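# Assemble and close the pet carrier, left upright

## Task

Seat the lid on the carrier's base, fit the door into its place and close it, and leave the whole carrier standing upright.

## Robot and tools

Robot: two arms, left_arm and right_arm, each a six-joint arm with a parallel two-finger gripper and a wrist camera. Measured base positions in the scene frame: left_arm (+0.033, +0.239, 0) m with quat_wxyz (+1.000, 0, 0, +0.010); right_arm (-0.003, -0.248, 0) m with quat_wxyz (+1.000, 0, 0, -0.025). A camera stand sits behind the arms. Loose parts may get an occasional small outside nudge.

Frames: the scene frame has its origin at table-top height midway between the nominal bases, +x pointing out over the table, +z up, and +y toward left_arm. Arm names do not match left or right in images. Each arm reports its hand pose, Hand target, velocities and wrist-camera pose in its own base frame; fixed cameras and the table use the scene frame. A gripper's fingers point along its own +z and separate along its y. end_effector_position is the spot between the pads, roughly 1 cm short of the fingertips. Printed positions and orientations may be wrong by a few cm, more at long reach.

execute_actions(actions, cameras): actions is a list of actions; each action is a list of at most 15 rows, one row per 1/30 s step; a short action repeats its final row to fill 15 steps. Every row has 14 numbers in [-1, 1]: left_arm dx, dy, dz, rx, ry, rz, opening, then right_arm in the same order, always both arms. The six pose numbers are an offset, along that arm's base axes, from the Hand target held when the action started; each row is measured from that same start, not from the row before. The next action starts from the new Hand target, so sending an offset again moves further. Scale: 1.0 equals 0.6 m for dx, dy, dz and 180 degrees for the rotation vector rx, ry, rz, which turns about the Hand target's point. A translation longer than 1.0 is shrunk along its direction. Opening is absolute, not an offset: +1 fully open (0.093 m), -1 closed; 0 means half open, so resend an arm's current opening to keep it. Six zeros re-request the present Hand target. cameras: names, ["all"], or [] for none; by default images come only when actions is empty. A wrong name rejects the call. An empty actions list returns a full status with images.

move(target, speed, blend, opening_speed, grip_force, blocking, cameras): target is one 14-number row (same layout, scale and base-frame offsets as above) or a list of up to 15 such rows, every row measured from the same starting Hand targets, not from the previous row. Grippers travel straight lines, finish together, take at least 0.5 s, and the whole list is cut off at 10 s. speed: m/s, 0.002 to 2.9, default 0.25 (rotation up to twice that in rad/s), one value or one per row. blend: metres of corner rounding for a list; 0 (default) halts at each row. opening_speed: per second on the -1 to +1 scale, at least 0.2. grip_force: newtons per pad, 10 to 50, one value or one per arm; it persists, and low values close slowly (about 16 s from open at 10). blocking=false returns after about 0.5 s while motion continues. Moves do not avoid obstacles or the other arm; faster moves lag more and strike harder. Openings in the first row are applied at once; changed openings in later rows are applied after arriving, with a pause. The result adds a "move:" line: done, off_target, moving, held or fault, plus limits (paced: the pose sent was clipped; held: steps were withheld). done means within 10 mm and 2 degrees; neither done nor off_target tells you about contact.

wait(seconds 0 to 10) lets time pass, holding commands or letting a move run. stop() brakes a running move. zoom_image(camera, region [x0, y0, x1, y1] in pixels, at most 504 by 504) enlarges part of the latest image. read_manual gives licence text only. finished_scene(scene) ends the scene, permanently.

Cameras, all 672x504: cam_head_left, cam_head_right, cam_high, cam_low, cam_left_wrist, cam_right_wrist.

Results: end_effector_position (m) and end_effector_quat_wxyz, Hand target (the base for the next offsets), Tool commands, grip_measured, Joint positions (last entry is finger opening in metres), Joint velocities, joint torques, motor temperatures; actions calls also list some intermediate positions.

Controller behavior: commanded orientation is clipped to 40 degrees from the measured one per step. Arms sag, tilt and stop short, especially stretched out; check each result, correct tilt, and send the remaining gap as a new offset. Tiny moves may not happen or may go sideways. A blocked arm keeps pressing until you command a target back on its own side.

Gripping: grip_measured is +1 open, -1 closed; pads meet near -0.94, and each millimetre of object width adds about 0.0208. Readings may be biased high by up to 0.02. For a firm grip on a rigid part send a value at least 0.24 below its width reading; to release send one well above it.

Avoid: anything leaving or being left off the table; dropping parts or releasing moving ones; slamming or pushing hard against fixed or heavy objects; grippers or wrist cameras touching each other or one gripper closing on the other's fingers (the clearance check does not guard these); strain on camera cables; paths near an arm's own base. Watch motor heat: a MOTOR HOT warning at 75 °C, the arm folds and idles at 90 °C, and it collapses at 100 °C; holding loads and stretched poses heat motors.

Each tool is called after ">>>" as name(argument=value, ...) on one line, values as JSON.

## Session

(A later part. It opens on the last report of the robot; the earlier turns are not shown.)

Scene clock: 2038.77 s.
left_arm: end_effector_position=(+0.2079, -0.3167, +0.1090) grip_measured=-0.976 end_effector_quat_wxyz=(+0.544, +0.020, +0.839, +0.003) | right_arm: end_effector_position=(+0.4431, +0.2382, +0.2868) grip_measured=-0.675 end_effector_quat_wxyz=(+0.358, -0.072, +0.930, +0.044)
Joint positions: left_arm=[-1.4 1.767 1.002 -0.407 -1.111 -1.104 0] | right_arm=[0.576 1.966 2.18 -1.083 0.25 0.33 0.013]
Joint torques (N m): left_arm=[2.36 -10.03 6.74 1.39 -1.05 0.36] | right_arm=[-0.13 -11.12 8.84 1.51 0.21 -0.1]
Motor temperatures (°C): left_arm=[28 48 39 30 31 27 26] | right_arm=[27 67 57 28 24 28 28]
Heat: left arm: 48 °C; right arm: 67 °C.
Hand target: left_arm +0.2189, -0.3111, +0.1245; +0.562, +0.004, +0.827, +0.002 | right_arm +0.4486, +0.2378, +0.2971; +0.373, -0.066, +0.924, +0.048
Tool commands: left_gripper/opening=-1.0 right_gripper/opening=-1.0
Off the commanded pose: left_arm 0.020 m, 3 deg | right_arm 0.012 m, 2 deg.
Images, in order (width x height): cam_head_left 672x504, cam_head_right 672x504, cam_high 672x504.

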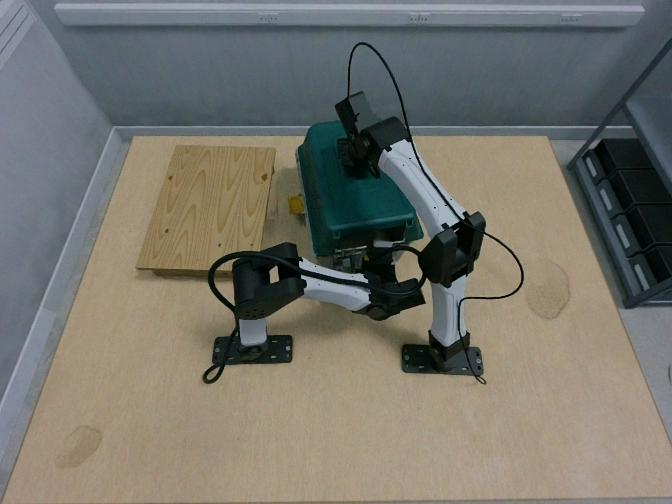

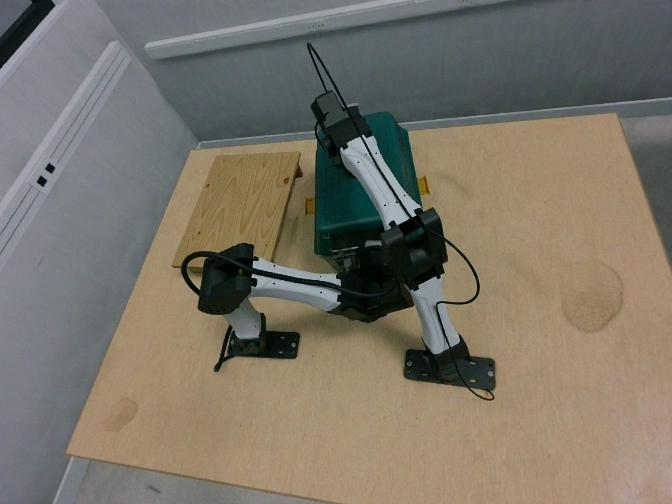

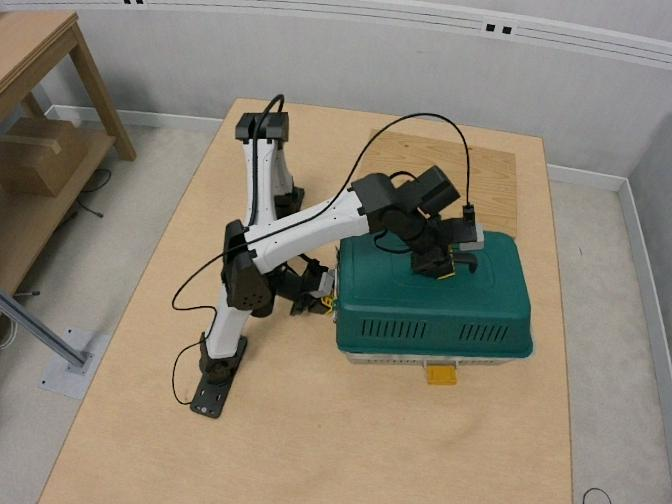

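>>> move(target=[[0.0,0.0,0.018,0,0,0.0,-1, 0.0,0.0,0.0,0,0,0.0,-1],[0.022,0.0,0.02,0,0,0.0,-1, 0.0,0.0,0.0,0,0,0.0,-1]], speed=0.05, cameras=["cam_head_left","cam_low","cam_high","cam_left_wrist"])

>>> zoom_image(camera="cam_head_left", region=[325, 230, 420, 300])

>>> zoom_image(camera="cam_low", region=[270, 190, 430, 310])

Scene clock: 2066.53 s.
left_arm: end_effector_position=(+0.2172, -0.3155, +0.1103) grip_measured=-0.976 end_effector_quat_wxyz=(+0.532, +0.031, +0.846, +0.008) | right_arm: end_effector_position=(+0.4495, +0.2396, +0.2898) grip_measured=-0.675 end_effector_quat_wxyz=(+0.370, -0.070, +0.925, +0.047)
Joint positions: left_arm=[-1.364 1.75 1.002 -0.383 -1.07 -1.028 0] | right_arm=[0.573 1.97 2.18 -1.052 0.254 0.324 0.013]
Joint torques (N m): left_arm=[2.71 -10.73 8.23 1.57 -1.31 0.34] | right_arm=[0.12 -11.48 8.92 1.25 0.15 -0.04]
Motor temperatures (°C): left_arm=[28 49 39 30 31 27 26] | right_arm=[27 68 59 29 24 28 28]
Heat: left arm: 49 °C; right arm: 68 °C.
Hand target: left_arm +0.2321, -0.3111, +0.1365; +0.562, +0.004, +0.827, +0.002 | right_arm +0.4487, +0.2378, +0.2969; +0.372, -0.066, +0.924, +0.048
Off the commanded pose: left_arm 0.030 m, 5 deg | right_arm 0.008 m, 1 deg.
move: off_target (left_arm)
Images, in order (width x height): cam_head_left 672x504, cam_high 672x504, cam_low 672x504, cam_left_wrist 672x504.

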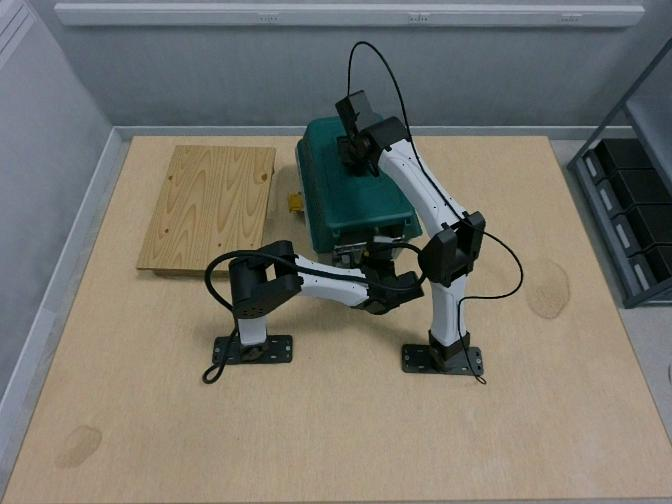

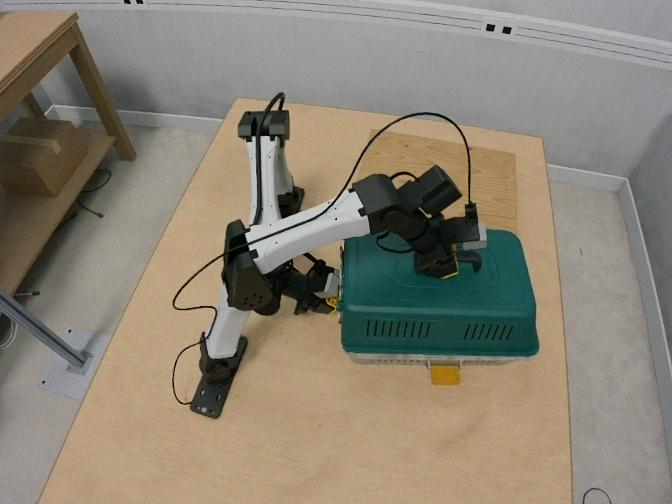

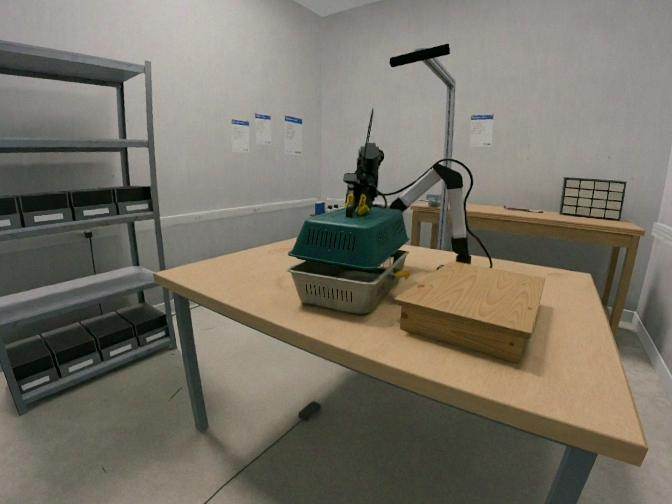

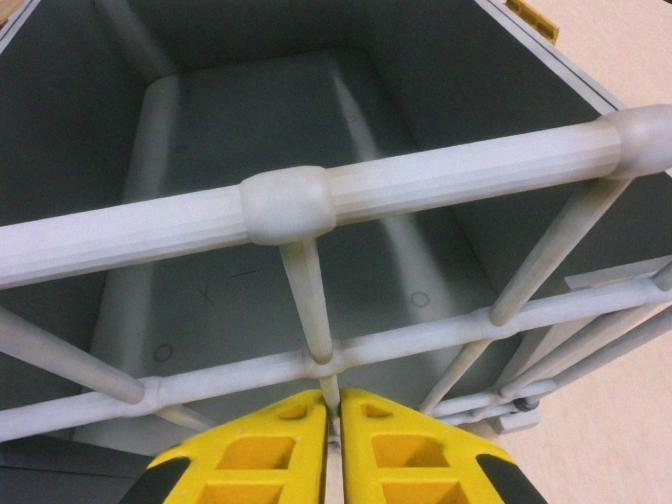

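Scaled by 5.305 from the camera's 672x504 image, which has a finer 960x720 frame.

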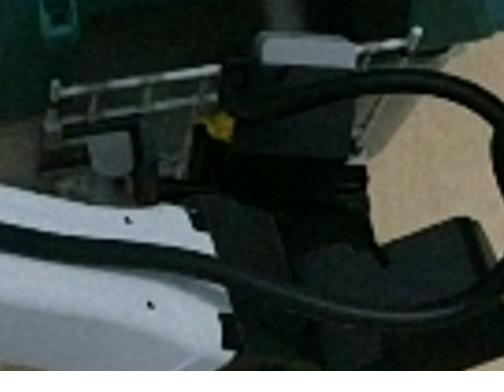

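Scaled by 3.150 from the camera's 672x504 image, which has a finer 960x720 frame.

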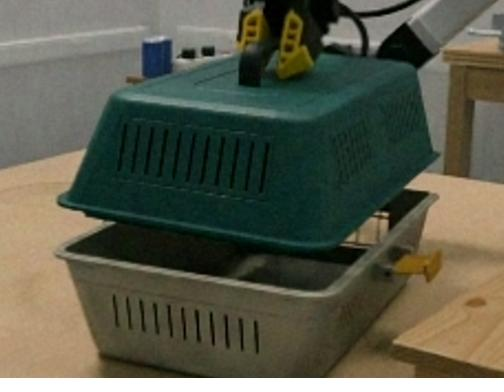

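>>> move(target=[[-0.03,0.0,0.0,0,0,0.0,-1, 0.0,0.0,0.0,0,0,0.0,-1],[-0.03,0.0,0.03,0,0,0.0,-1, 0.0,0.0,0.0,0,0,0.0,-1]], speed=0.05, cameras=["cam_head_left","cam_left_wrist"])

>>> zoom_image(camera="cam_head_left", region=[325, 230, 420, 300])

Scene clock: 2076.20 s.
left_arm: end_effector_position=(+0.2108, -0.3070, +0.1220) grip_measured=-0.976 end_effector_quat_wxyz=(+0.533, +0.023, +0.846, +0.016) | right_arm: end_effector_position=(+0.4463, +0.2375, +0.2848) grip_measured=-0.675 end_effector_quat_wxyz=(+0.359, -0.065, +0.930, +0.043)
Joint positions: left_arm=[-1.381 1.722 1.028 -0.509 -1.089 -1.103 0] | right_arm=[0.573 1.973 2.18 -1.076 0.254 0.339 0.013]
Joint torques (N m): left_arm=[-0.91 -10.56 11.25 0.94 -1.36 0.13] | right_arm=[0.13 -11.77 8.85 1.45 0.17 -0.2]
Motor temperatures (°C): left_arm=[28 49 39 30 31 27 26] | right_arm=[27 67 60 29 24 28 28]
Heat: left arm: 49 °C; right arm: 67 °C.
Hand target: left_arm +0.2141, -0.3112, +0.1546; +0.562, +0.004, +0.827, +0.002 | right_arm +0.4487, +0.2378, +0.2969; +0.372, -0.066, +0.924, +0.048
Off the commanded pose: left_arm 0.033 m, 5 deg | right_arm 0.012 m, 2 deg.
move: off_target (left_arm, right_arm)
Images, in order (width x height): cam_head_left 672x504, cam_left_wrist 672x504.

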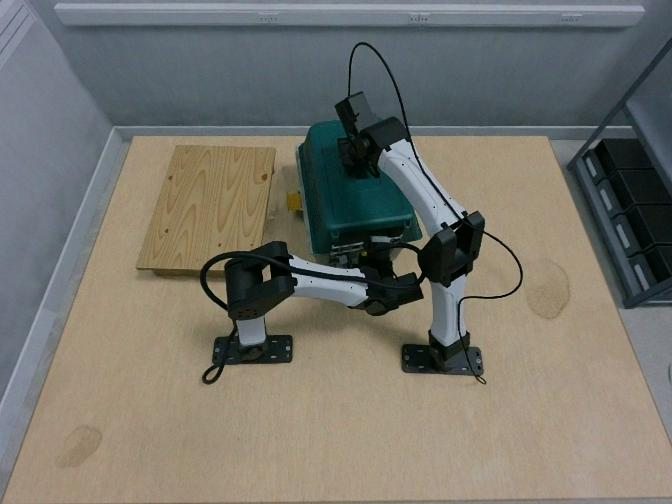

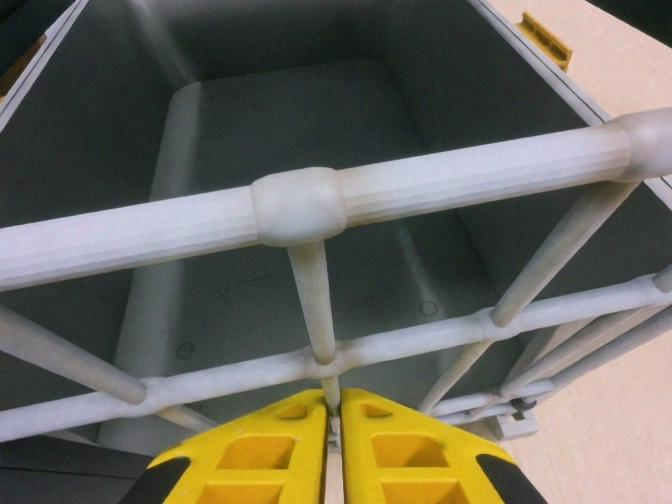

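Scaled by 5.305 from the camera's 672x504 image, which has a finer 960x720 frame.

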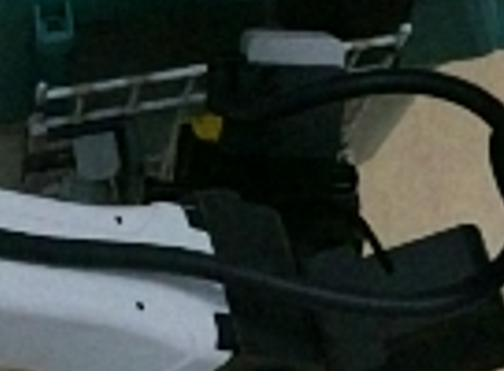

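>>> move(target=[[-0.012,0.0,-0.05,0,0,0.0,-1, 0.0,0.0,0.01,0,0,0.0,-1],[-0.012,0.0,-0.05,0,0,0.0,-1, 0.05,0.008,0.012,0,0,0.0,-1]], speed=0.06, cameras=["cam_head_left","cam_high","cam_low","cam_left_wrist"])

>>> zoom_image(camera="cam_head_left", region=[300, 205, 430, 295])

>>> zoom_image(camera="cam_low", region=[270, 190, 430, 310])

Scene clock: 2098.73 s.
left_arm: end_effector_position=(+0.2067, -0.3100, +0.1200) grip_measured=-0.976 end_effector_quat_wxyz=(+0.544, +0.005, +0.839, +0.001) | right_arm: end_effector_position=(+0.4550, +0.2392, +0.2769) grip_measured=-0.675 end_effector_quat_wxyz=(+0.335, -0.073, +0.939, +0.031)
Joint positions: left_arm=[-1.401 1.735 1.016 -0.482 -1.118 -1.157 0] | right_arm=[0.564 2.08 2.346 -1.19 0.247 0.327 0.013]
Joint torques (N m): left_arm=[-1.21 -6.57 6.99 1.27 -1.13 0.13] | right_arm=[0.28 -12.94 6.68 1.57 0.16 -0.1]
Motor temperatures (°C): left_arm=[28 49 41 30 32 27 26] | right_arm=[27 71 60 29 24 28 28]
Heat: left arm: 49 °C; right arm: 71 °C.
Hand target: left_arm +0.2068, -0.3112, +0.1244; +0.562, +0.004, +0.827, +0.002 | right_arm +0.4583, +0.2412, +0.2856; +0.350, -0.070, +0.933, +0.038 (not the last commanded pose)
Off the commanded pose: left_arm 0.005 m, 2 deg | right_arm 0.036 m, 5 deg.
move: held (right_arm; a check stopped the path); path passed 1 of 2 targets; limits=held
pose unreachable (right arm): on one or more control steps of this call, first in action 0 (counted from 0), this arm could not follow its commanded pose, so it was not sent that pose on those steps. It may still have moved: this result reports where it is.
cause: moving toward the commanded pose would bring a part of the arm too close to another arm (this arm's upper arm (the part past joint 2) and the left arm's wrist (the part past joint 4), along the way the arms are being sent, or toward where that arm still pushes).
Images, in order (width x height): cam_head_left 672x504, cam_high 672x504, cam_low 672x504, cam_left_wrist 672x504.

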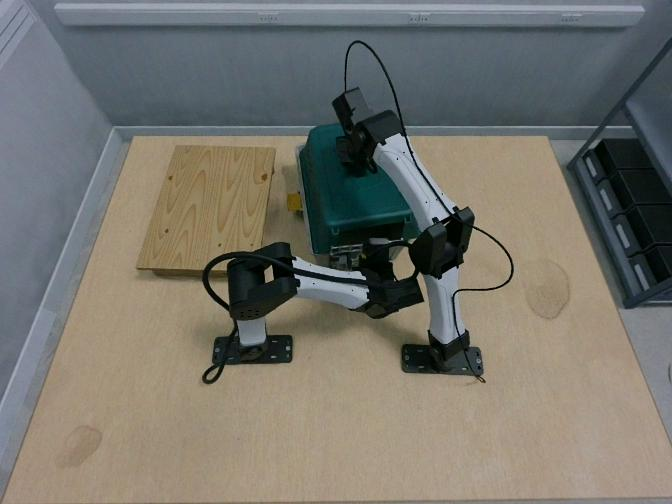

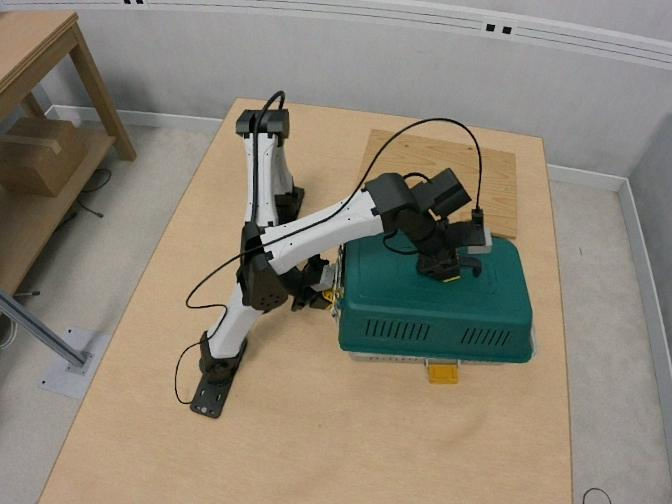

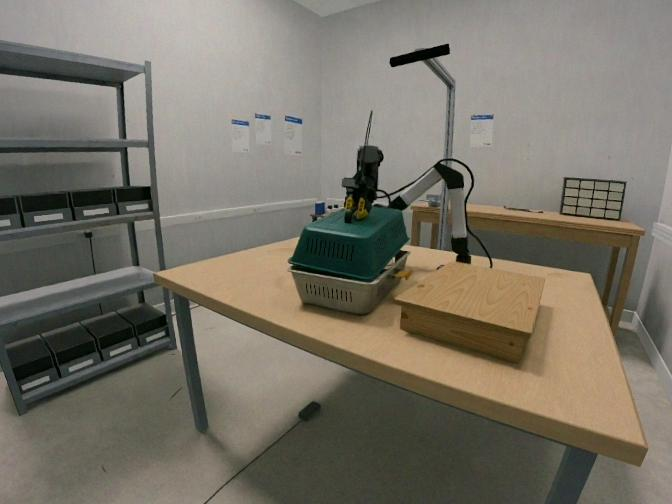

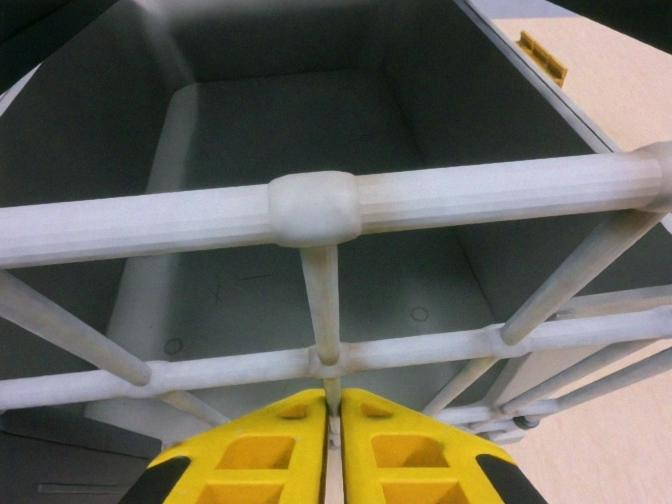

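Scaled by 3.877 from the camera's 672x504 image, which has a finer 960x720 frame.

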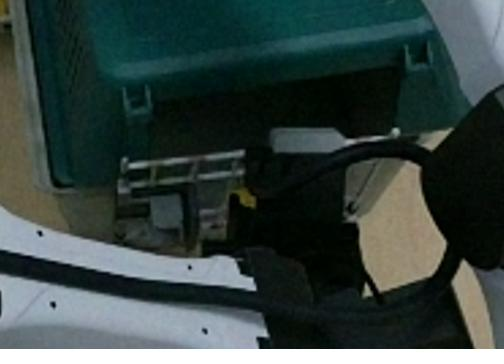

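Scaled by 3.150 from the camera's 672x504 image, which has a finer 960x720 frame.

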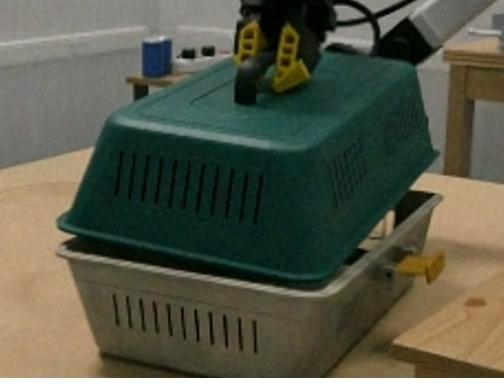

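>>> move(target=[[-0.0,0.0,-0.0,0,0,0.0,-1, 0.003,0.0,0.01,0,-0.025,0.0,-1]], speed=0.06)

>>> move(target=[[0.03,0.0,0.004,0,0,0.0,-1, 0.0,0.0,0.0,0,0,0.0,-1]], speed=0.06, cameras=["cam_head_left","cam_high","cam_low","cam_left_wrist"])

>>> zoom_image(camera="cam_head_left", region=[300, 205, 430, 295])

>>> zoom_image(camera="cam_low", region=[270, 190, 430, 310])

Scene clock: 2116.50 s.
left_arm: end_effector_position=(+0.2067, -0.3101, +0.1201) grip_measured=-0.976 end_effector_quat_wxyz=(+0.544, +0.004, +0.839, +0.000) | right_arm: end_effector_position=(+0.4611, +0.2381, +0.2593) grip_measured=-0.675 end_effector_quat_wxyz=(+0.345, -0.073, +0.936, +0.020)
Joint positions: left_arm=[-1.401 1.735 1.016 -0.481 -1.118 -1.158 0] | right_arm=[0.564 2.04 2.195 -1.066 0.272 0.314 0.013]
Joint velocities: left_arm=[-0.002 -0.027 0.002 -0.022 -0.154 0.022 0] | right_arm=[within noise]
Joint torques (N m): left_arm=[-1.2 -6.56 6.98 1.27 -1.13 0.13] | right_arm=[1.14 -16.66 6.65 1.76 0.29 -0.17]
Motor temperatures (°C): left_arm=[28 48 40 30 32 27 26] | right_arm=[27 74 56 30 24 27 28]
Heat: left arm: 48 °C; right arm: 74 °C.
Hand target: left_arm +0.2068, -0.3112, +0.1244; +0.562, +0.004, +0.827, +0.002 | right_arm +0.4601, +0.2412, +0.2917; +0.387, -0.071, +0.919, +0.035
Off the commanded pose: left_arm 0.005 m, 2 deg | right_arm 0.032 m, 5 deg.
move: off_target (right_arm)

Scene clock: 2117.63 s.
left_arm: end_effector_position=(+0.2181, -0.3127, +0.1198) grip_measured=-0.976 end_effector_quat_wxyz=(+0.547, +0.011, +0.837, +0.001) | right_arm: end_effector_position=(+0.4626, +0.2386, +0.2601) grip_measured=-0.675 end_effector_quat_wxyz=(+0.349, -0.072, +0.934, +0.021)
Joint positions: left_arm=[-1.368 1.735 1 -0.385 -1.108 -1.059 0] | right_arm=[0.564 2.04 2.193 -1.056 0.275 0.314 0.013]
Joint torques (N m): left_arm=[1.07 -7.62 7.02 1.6 -0.96 0.28] | right_arm=[1.14 -16.68 6.74 1.68 0.27 -0.17]
Motor temperatures (°C): left_arm=[28 48 40 30 32 27 26] | right_arm=[27 75 56 30 24 27 28]
Heat: left arm: 48 °C; right arm: 75 °C. Fold the right arm in close to its base, or ease its load, before you think long.
Hand target: left_arm +0.2249, -0.3111, +0.1268; +0.562, +0.004, +0.827, +0.002 | right_arm +0.4601, +0.2412, +0.2917; +0.387, -0.071, +0.919, +0.035
Off the commanded pose: left_arm 0.010 m, 2 deg | right_arm 0.032 m, 5 deg.
MOTOR HOT: joint 2 (shoulder) of the right arm reports 75 °C; the controller's stop level is 90 °C. To cool a motor, set the load down, stop pushing, or move to a pose that needs little force.
move: off_target (right_arm)
Images, in order (width x height): cam_head_left 672x504, cam_high 672x504, cam_low 672x504, cam_left_wrist 672x504.

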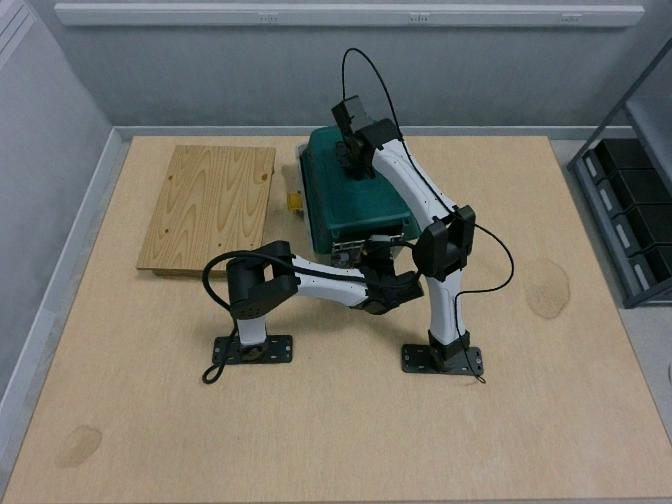

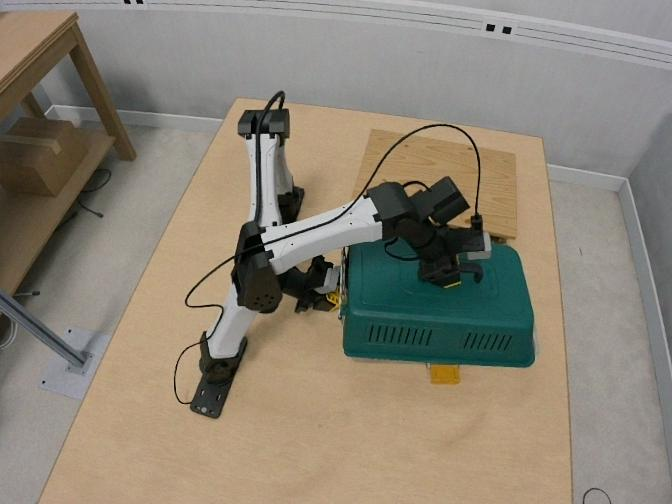

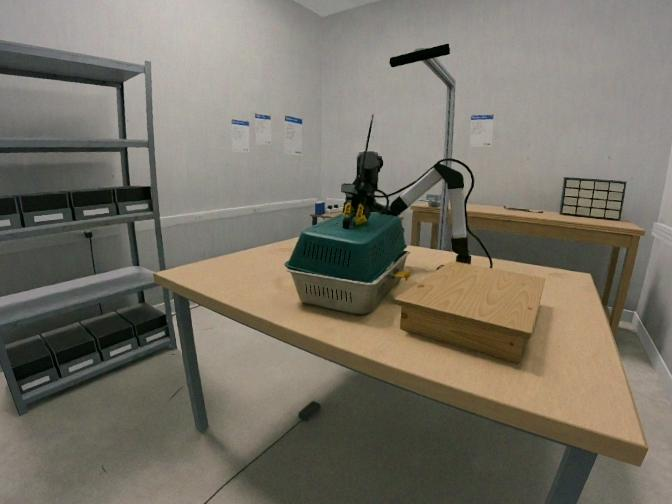

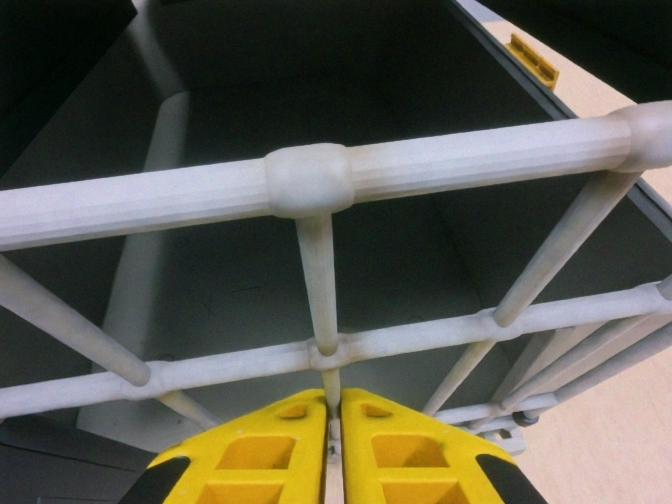

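Scaled by 3.877 from the camera's 672x504 image, which has a finer 960x720 frame.

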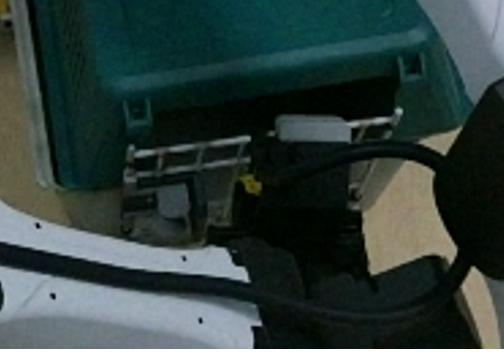

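Scaled by 3.150 from the camera's 672x504 image, which has a finer 960x720 frame.

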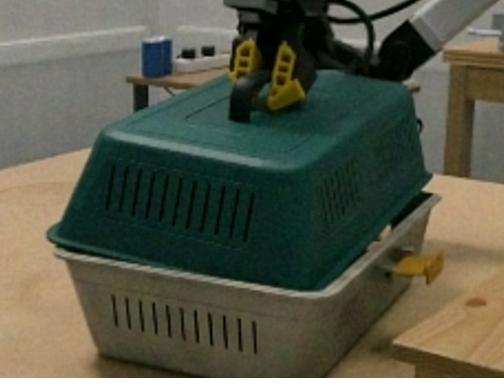

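>>> move(target=[[0.02,0.0,0.004,0,0,0.0,-1, 0.0,0.0,0.0,0,0,0.0,-1]], speed=0.06, cameras=["cam_head_left","cam_high","cam_low","cam_left_wrist"])

>>> zoom_image(camera="cam_head_left", region=[300, 205, 430, 295])

>>> zoom_image(camera="cam_low", region=[270, 190, 430, 310])

>>> zoom_image(camera="cam_high", region=[290, 220, 550, 400])

Scene clock: 2127.67 s.
left_arm: end_effector_position=(+0.2269, -0.3147, +0.1200) grip_measured=-0.976 end_effector_quat_wxyz=(+0.545, +0.018, +0.838, +0.002) | right_arm: end_effector_position=(+0.4670, +0.2403, +0.2641) grip_measured=-0.675 end_effector_quat_wxyz=(+0.360, -0.071, +0.930, +0.023)
Joint positions: left_arm=[-1.341 1.735 0.995 -0.325 -1.089 -0.989 0] | right_arm=[0.564 2.04 2.193 -1.031 0.28 0.309 0.013]
Joint torques (N m): left_arm=[2 -8.17 6.98 1.78 -0.96 0.3] | right_arm=[1.1 -16.55 6.87 1.49 0.22 -0.13]
Motor temperatures (°C): left_arm=[28 48 40 30 31 27 26] | right_arm=[27 81 55 30 24 27 28]
Heat: left arm: 48 °C; right arm: 81 °C. Fold the right arm in close to its base, or ease its load, before you think long.
Hand target: left_arm +0.2369, -0.3112, +0.1293; +0.562, +0.004, +0.827, +0.002 | right_arm +0.4601, +0.2412, +0.2917; +0.387, -0.071, +0.919, +0.035
Off the commanded pose: left_arm 0.014 m, 3 deg | right_arm 0.028 m, 4 deg.
MOTOR HOT: still on. Joint 2 (shoulder) of the right arm reports 81 °C.
move: off_target (left_arm, right_arm)
Images, in order (width x height): cam_head_left 672x504, cam_high 672x504, cam_low 672x504, cam_left_wrist 672x504.

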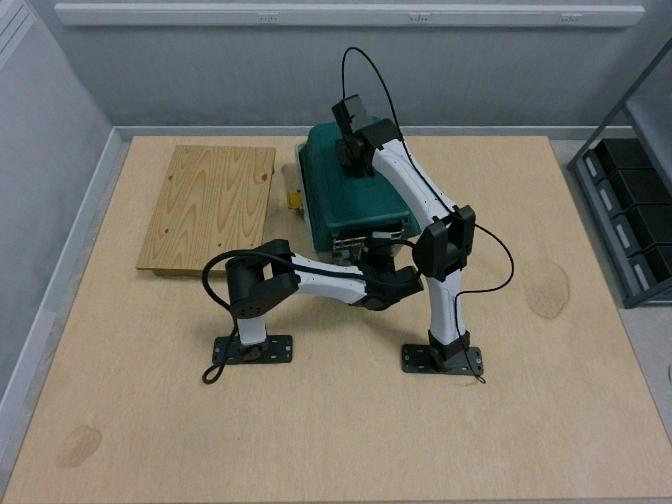

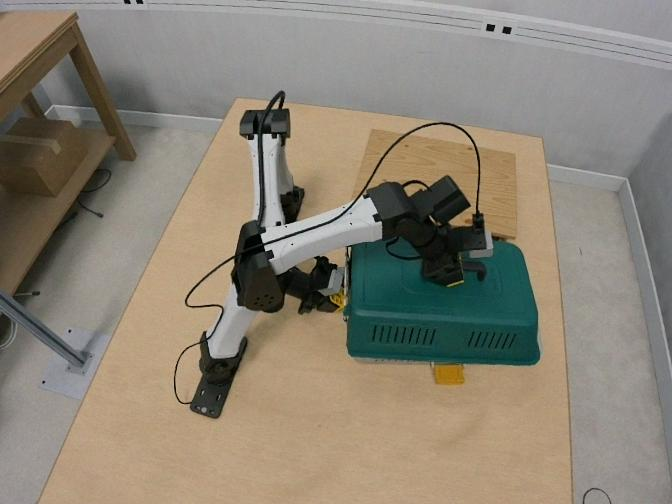

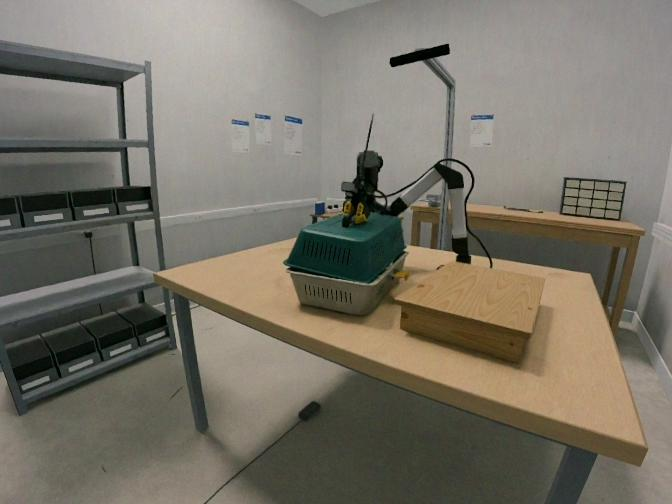

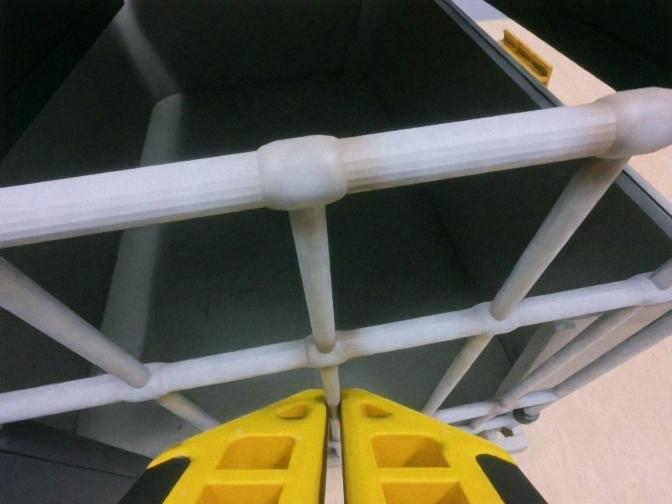

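Scaled by 3.877 from the camera's 672x504 image, which has a finer 960x720 frame.

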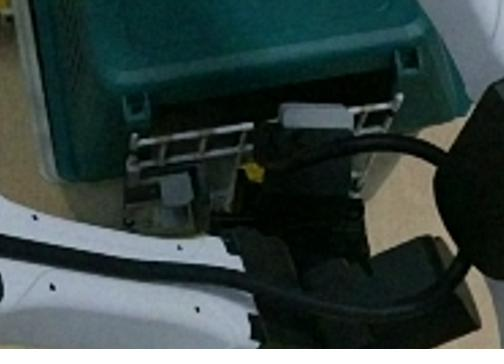

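Scaled by 3.150 from the camera's 672x504 image, which has a finer 960x720 frame.

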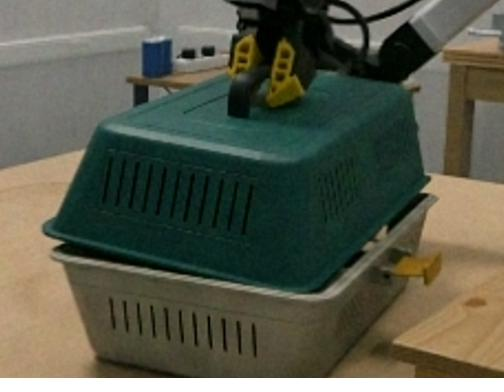

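Scaled by 1.938 from the camera's 672x504 image, which has a finer 960x720 frame.

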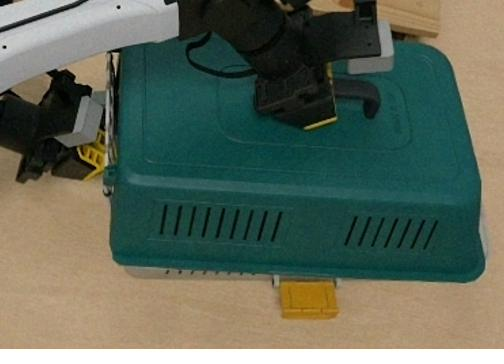

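>>> move(target=[[-0.03,0.0,-0.008,0,0,0.0,-1, 0.0,0.0,-0.04,0,0,0.0,-1],[-0.03,0.0,-0.008,0,0,0.0,-1, 0.0,0.0,-0.07,0,-0.01,0.0,-1]], speed=0.06)

>>> move(target=[[0,0,0,0,0,0,-1, 0.0,0.0,0.0,0,0,0.0,0.5]], opening_speed=0.5, cameras=["cam_head_left","cam_high","cam_low"])

>>> zoom_image(camera="cam_head_left", region=[300, 205, 430, 295])

>>> zoom_image(camera="cam_low", region=[270, 190, 430, 310])

>>> zoom_image(camera="cam_high", region=[290, 220, 550, 400])

Scene clock: 2139.03 s.
left_arm: end_effector_position=(+0.2197, -0.3130, +0.1188) grip_measured=-0.976 end_effector_quat_wxyz=(+0.546, +0.008, +0.838, -0.002) | right_arm: end_effector_position=(+0.4651, +0.2379, +0.2516) grip_measured=-0.675 end_effector_quat_wxyz=(+0.403, -0.069, +0.912, +0.031)
Joint positions: left_arm=[-1.363 1.735 0.995 -0.367 -1.102 -1.054 0] | right_arm=[0.57 1.909 1.887 -0.762 0.305 0.291 0.013]
Joint torques (N m): left_arm=[-1.29 -7.31 7.13 1.19 -1.11 -0.01] | right_arm=[1.07 -12.53 5.34 1.57 0.13 -0.04]
Motor temperatures (°C): left_arm=[28 48 40 31 31 27 26] | right_arm=[27 86 55 31 24 27 28]
Heat: left arm: 48 °C; right arm: 86 °C. Fold the right arm in close to its base, or ease its load, before you think long.
Hand target: left_arm +0.2188, -0.3112, +0.1245; +0.562, +0.004, +0.827, +0.002 | right_arm +0.4601, +0.2412, +0.2497; +0.401, -0.072, +0.913, +0.034
Off the commanded pose: left_arm 0.006 m, 2 deg | right_arm 0.006 m, 1 deg.
MOTOR HOT: still on. Joint 2 (shoulder) of the right arm reports 86 °C.
move: done

Scene clock: 2142.23 s.
left_arm: end_effector_position=(+0.2197, -0.3127, +0.1187) grip_measured=-0.976 end_effector_quat_wxyz=(+0.546, +0.009, +0.838, -0.002) | right_arm: end_effector_position=(+0.4657, +0.2397, +0.2517) grip_measured=+0.498 end_effector_quat_wxyz=(+0.406, -0.070, +0.911, +0.032)
Joint positions: left_arm=[-1.363 1.735 0.995 -0.369 -1.103 -1.055 0] | right_arm=[0.572 1.909 1.883 -0.751 0.305 0.291 0.069]
Joint torques (N m): left_arm=[-1.31 -7.3 7.15 1.21 -1.11 -0.01] | right_arm=[0.87 -12.56 5.68 1.48 0.14 -0.04]
Motor temperatures (°C): left_arm=[28 48 40 31 31 27 26] | right_arm=[27 84 54 31 24 27 28]
Heat: left arm: 48 °C; right arm: 84 °C. Fold the right arm in close to its base, or ease its load, before you think long.
Hand target: left_arm +0.2188, -0.3112, +0.1245; +0.562, +0.004, +0.827, +0.002 | right_arm +0.4600, +0.2412, +0.2496; +0.401, -0.072, +0.913, +0.034
Off the commanded pose: left_arm 0.006 m, 2 deg | right_arm 0.006 m, 1 deg.
MOTOR HOT: still on. Joint 2 (shoulder) of the right arm reports 84 °C.
move: done
Images, in order (width x height): cam_head_left 672x504, cam_high 672x504, cam_low 672x504.

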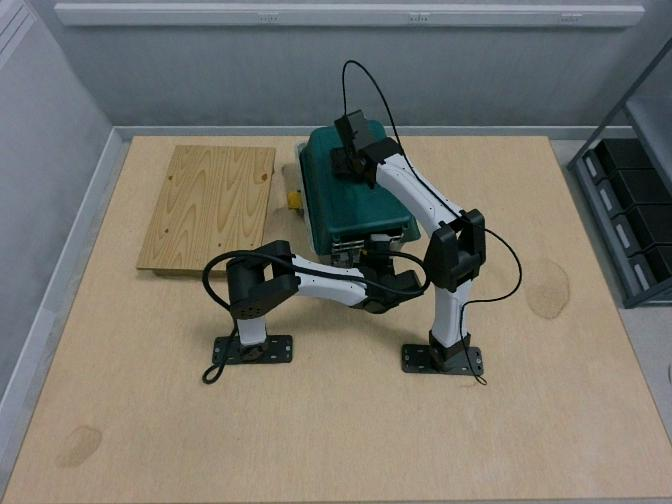

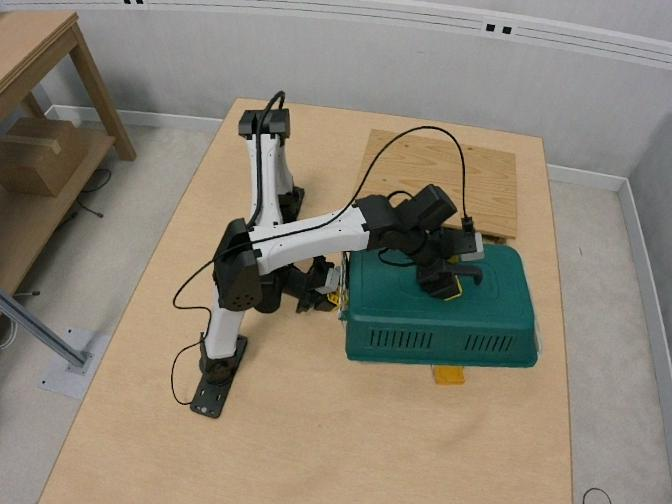

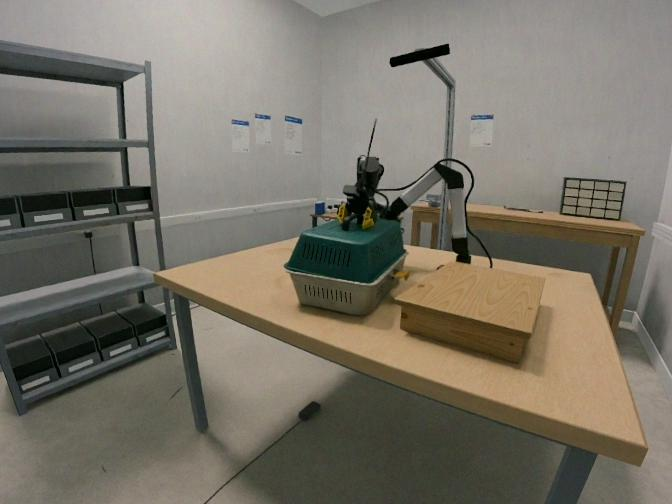

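Scaled by 3.877 from the camera's 672x504 image, which has a finer 960x720 frame.

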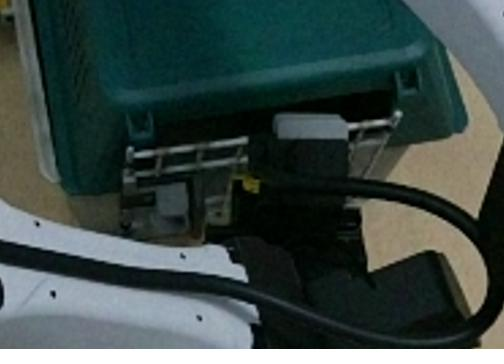

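Scaled by 3.150 from the camera's 672x504 image, which has a finer 960x720 frame.

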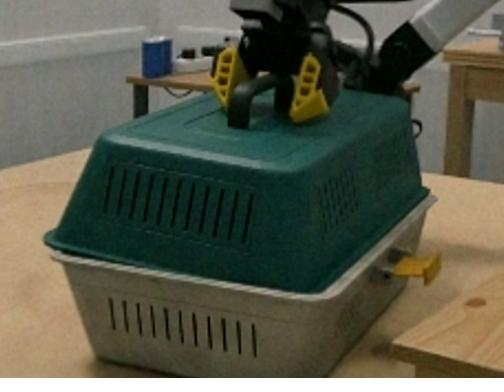

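Scaled by 1.938 from the camera's 672x504 image, which has a finer 960x720 frame.

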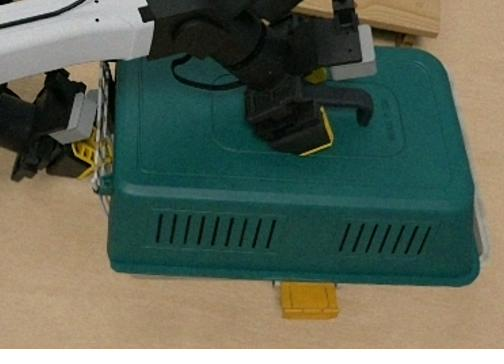

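>>> move(target=[[0,0,0,0,0,0,-1, -0.02,0,0.12,0,0,0,0.8],[0,0,0,0,0,0,-1, -0.25,-0.25,0.15,0,0,0,0.8]], speed=0.25, cameras=["cam_head_left","cam_head_right","cam_high","cam_low"])

>>> zoom_image(camera="cam_head_left", region=[280, 110, 430, 290])

>>> zoom_image(camera="cam_high", region=[290, 220, 550, 400])

>>> zoom_image(camera="cam_head_right", region=[300, 220, 430, 300])

Scene clock: 2159.53 s.
left_arm: end_effector_position=(+0.2196, -0.3125, +0.1186) grip_measured=-0.976 end_effector_quat_wxyz=(+0.546, +0.006, +0.838, -0.003) | right_arm: end_effector_position=(+0.3117, +0.0922, +0.3480) grip_measured=+0.798 end_effector_quat_wxyz=(+0.415, -0.067, +0.907, +0.035)
Joint positions: left_arm=[-1.363 1.735 0.995 -0.37 -1.103 -1.062 0] | right_arm=[0.37 1.247 1.61 -1.085 0.16 0.15 0.084]
Joint torques (N m): left_arm=[-1.31 -7.27 7.19 1.21 -1.1 0.06] | right_arm=[-0.46 -3.84 5.3 1.47 -0.05 -0.19]
Motor temperatures (°C): left_arm=[28 47 40 30 31 27 26] | right_arm=[27 77 54 32 24 27 27]
Heat: left arm: 47 °C; right arm: 77 °C. Fold the right arm in close to its base, or ease its load, before you think long.
Hand target: left_arm +0.2188, -0.3112, +0.1245; +0.562, +0.004, +0.827, +0.002 | right_arm +0.3100, +0.0912, +0.3396; +0.401, -0.072, +0.913, +0.034
Off the commanded pose: left_arm 0.006 m, 2 deg | right_arm 0.009 m, 2 deg.
MOTOR HOT: still on. Joint 2 (shoulder) of the right arm reports 77 °C.
move: done
Images, in order (width x height): cam_head_left 672x504, cam_head_right 672x504, cam_high 672x504, cam_low 672x504.

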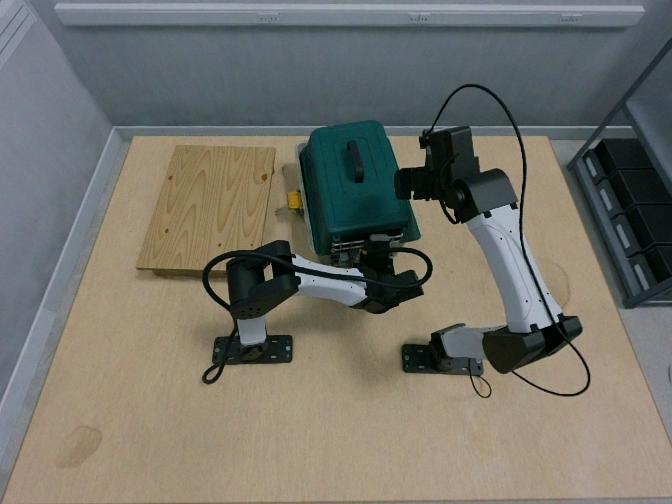

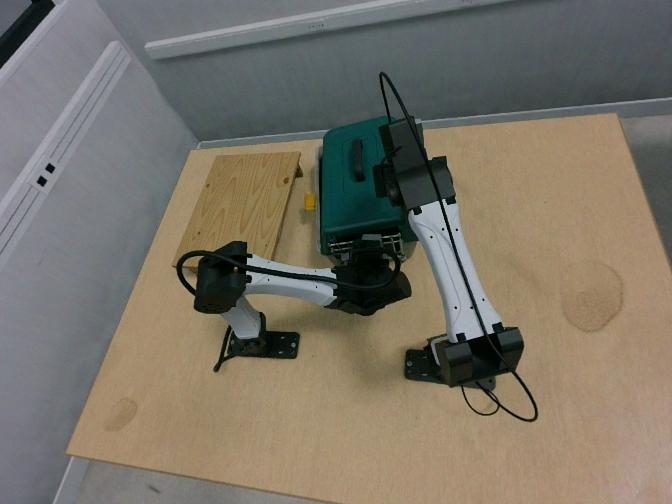

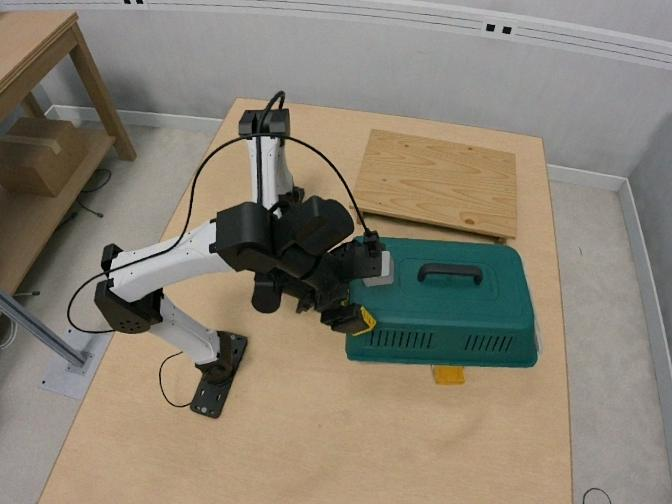

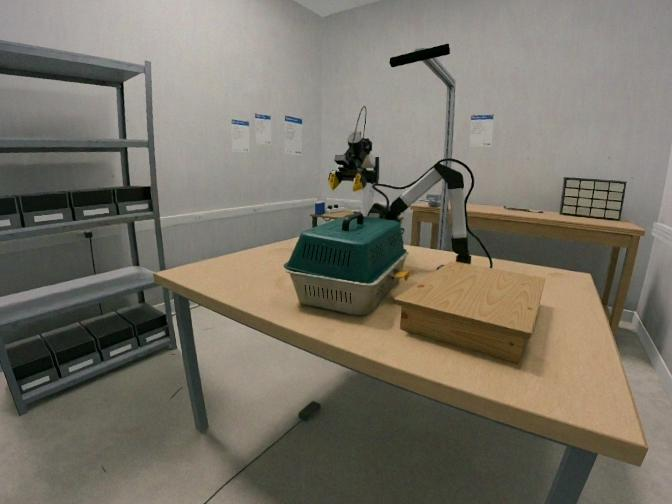

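Scaled by 2.800 from the camera's 672x504 image, which has a finer 960x720 frame.

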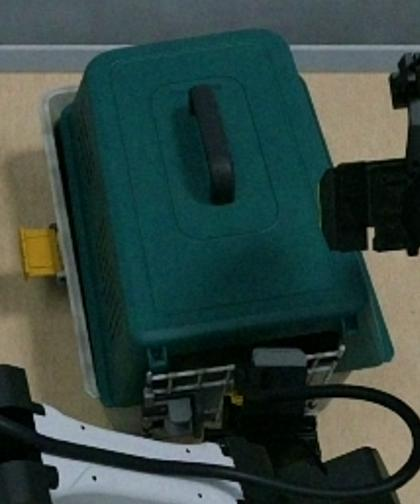

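Scaled by 1.938 from the camera's 672x504 image, which has a finer 960x720 frame.

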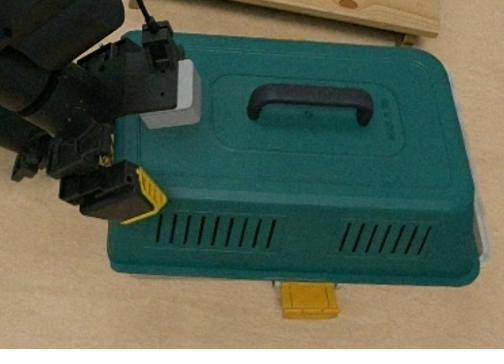

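Scaled by 3.877 from the camera's 672x504 image, which has a finer 960x720 frame.

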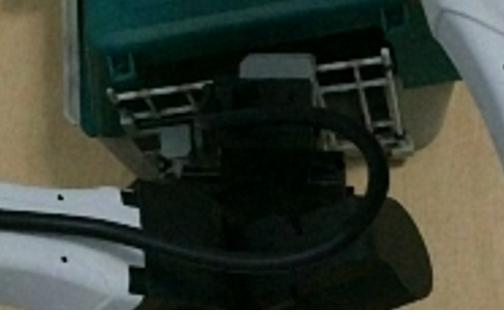

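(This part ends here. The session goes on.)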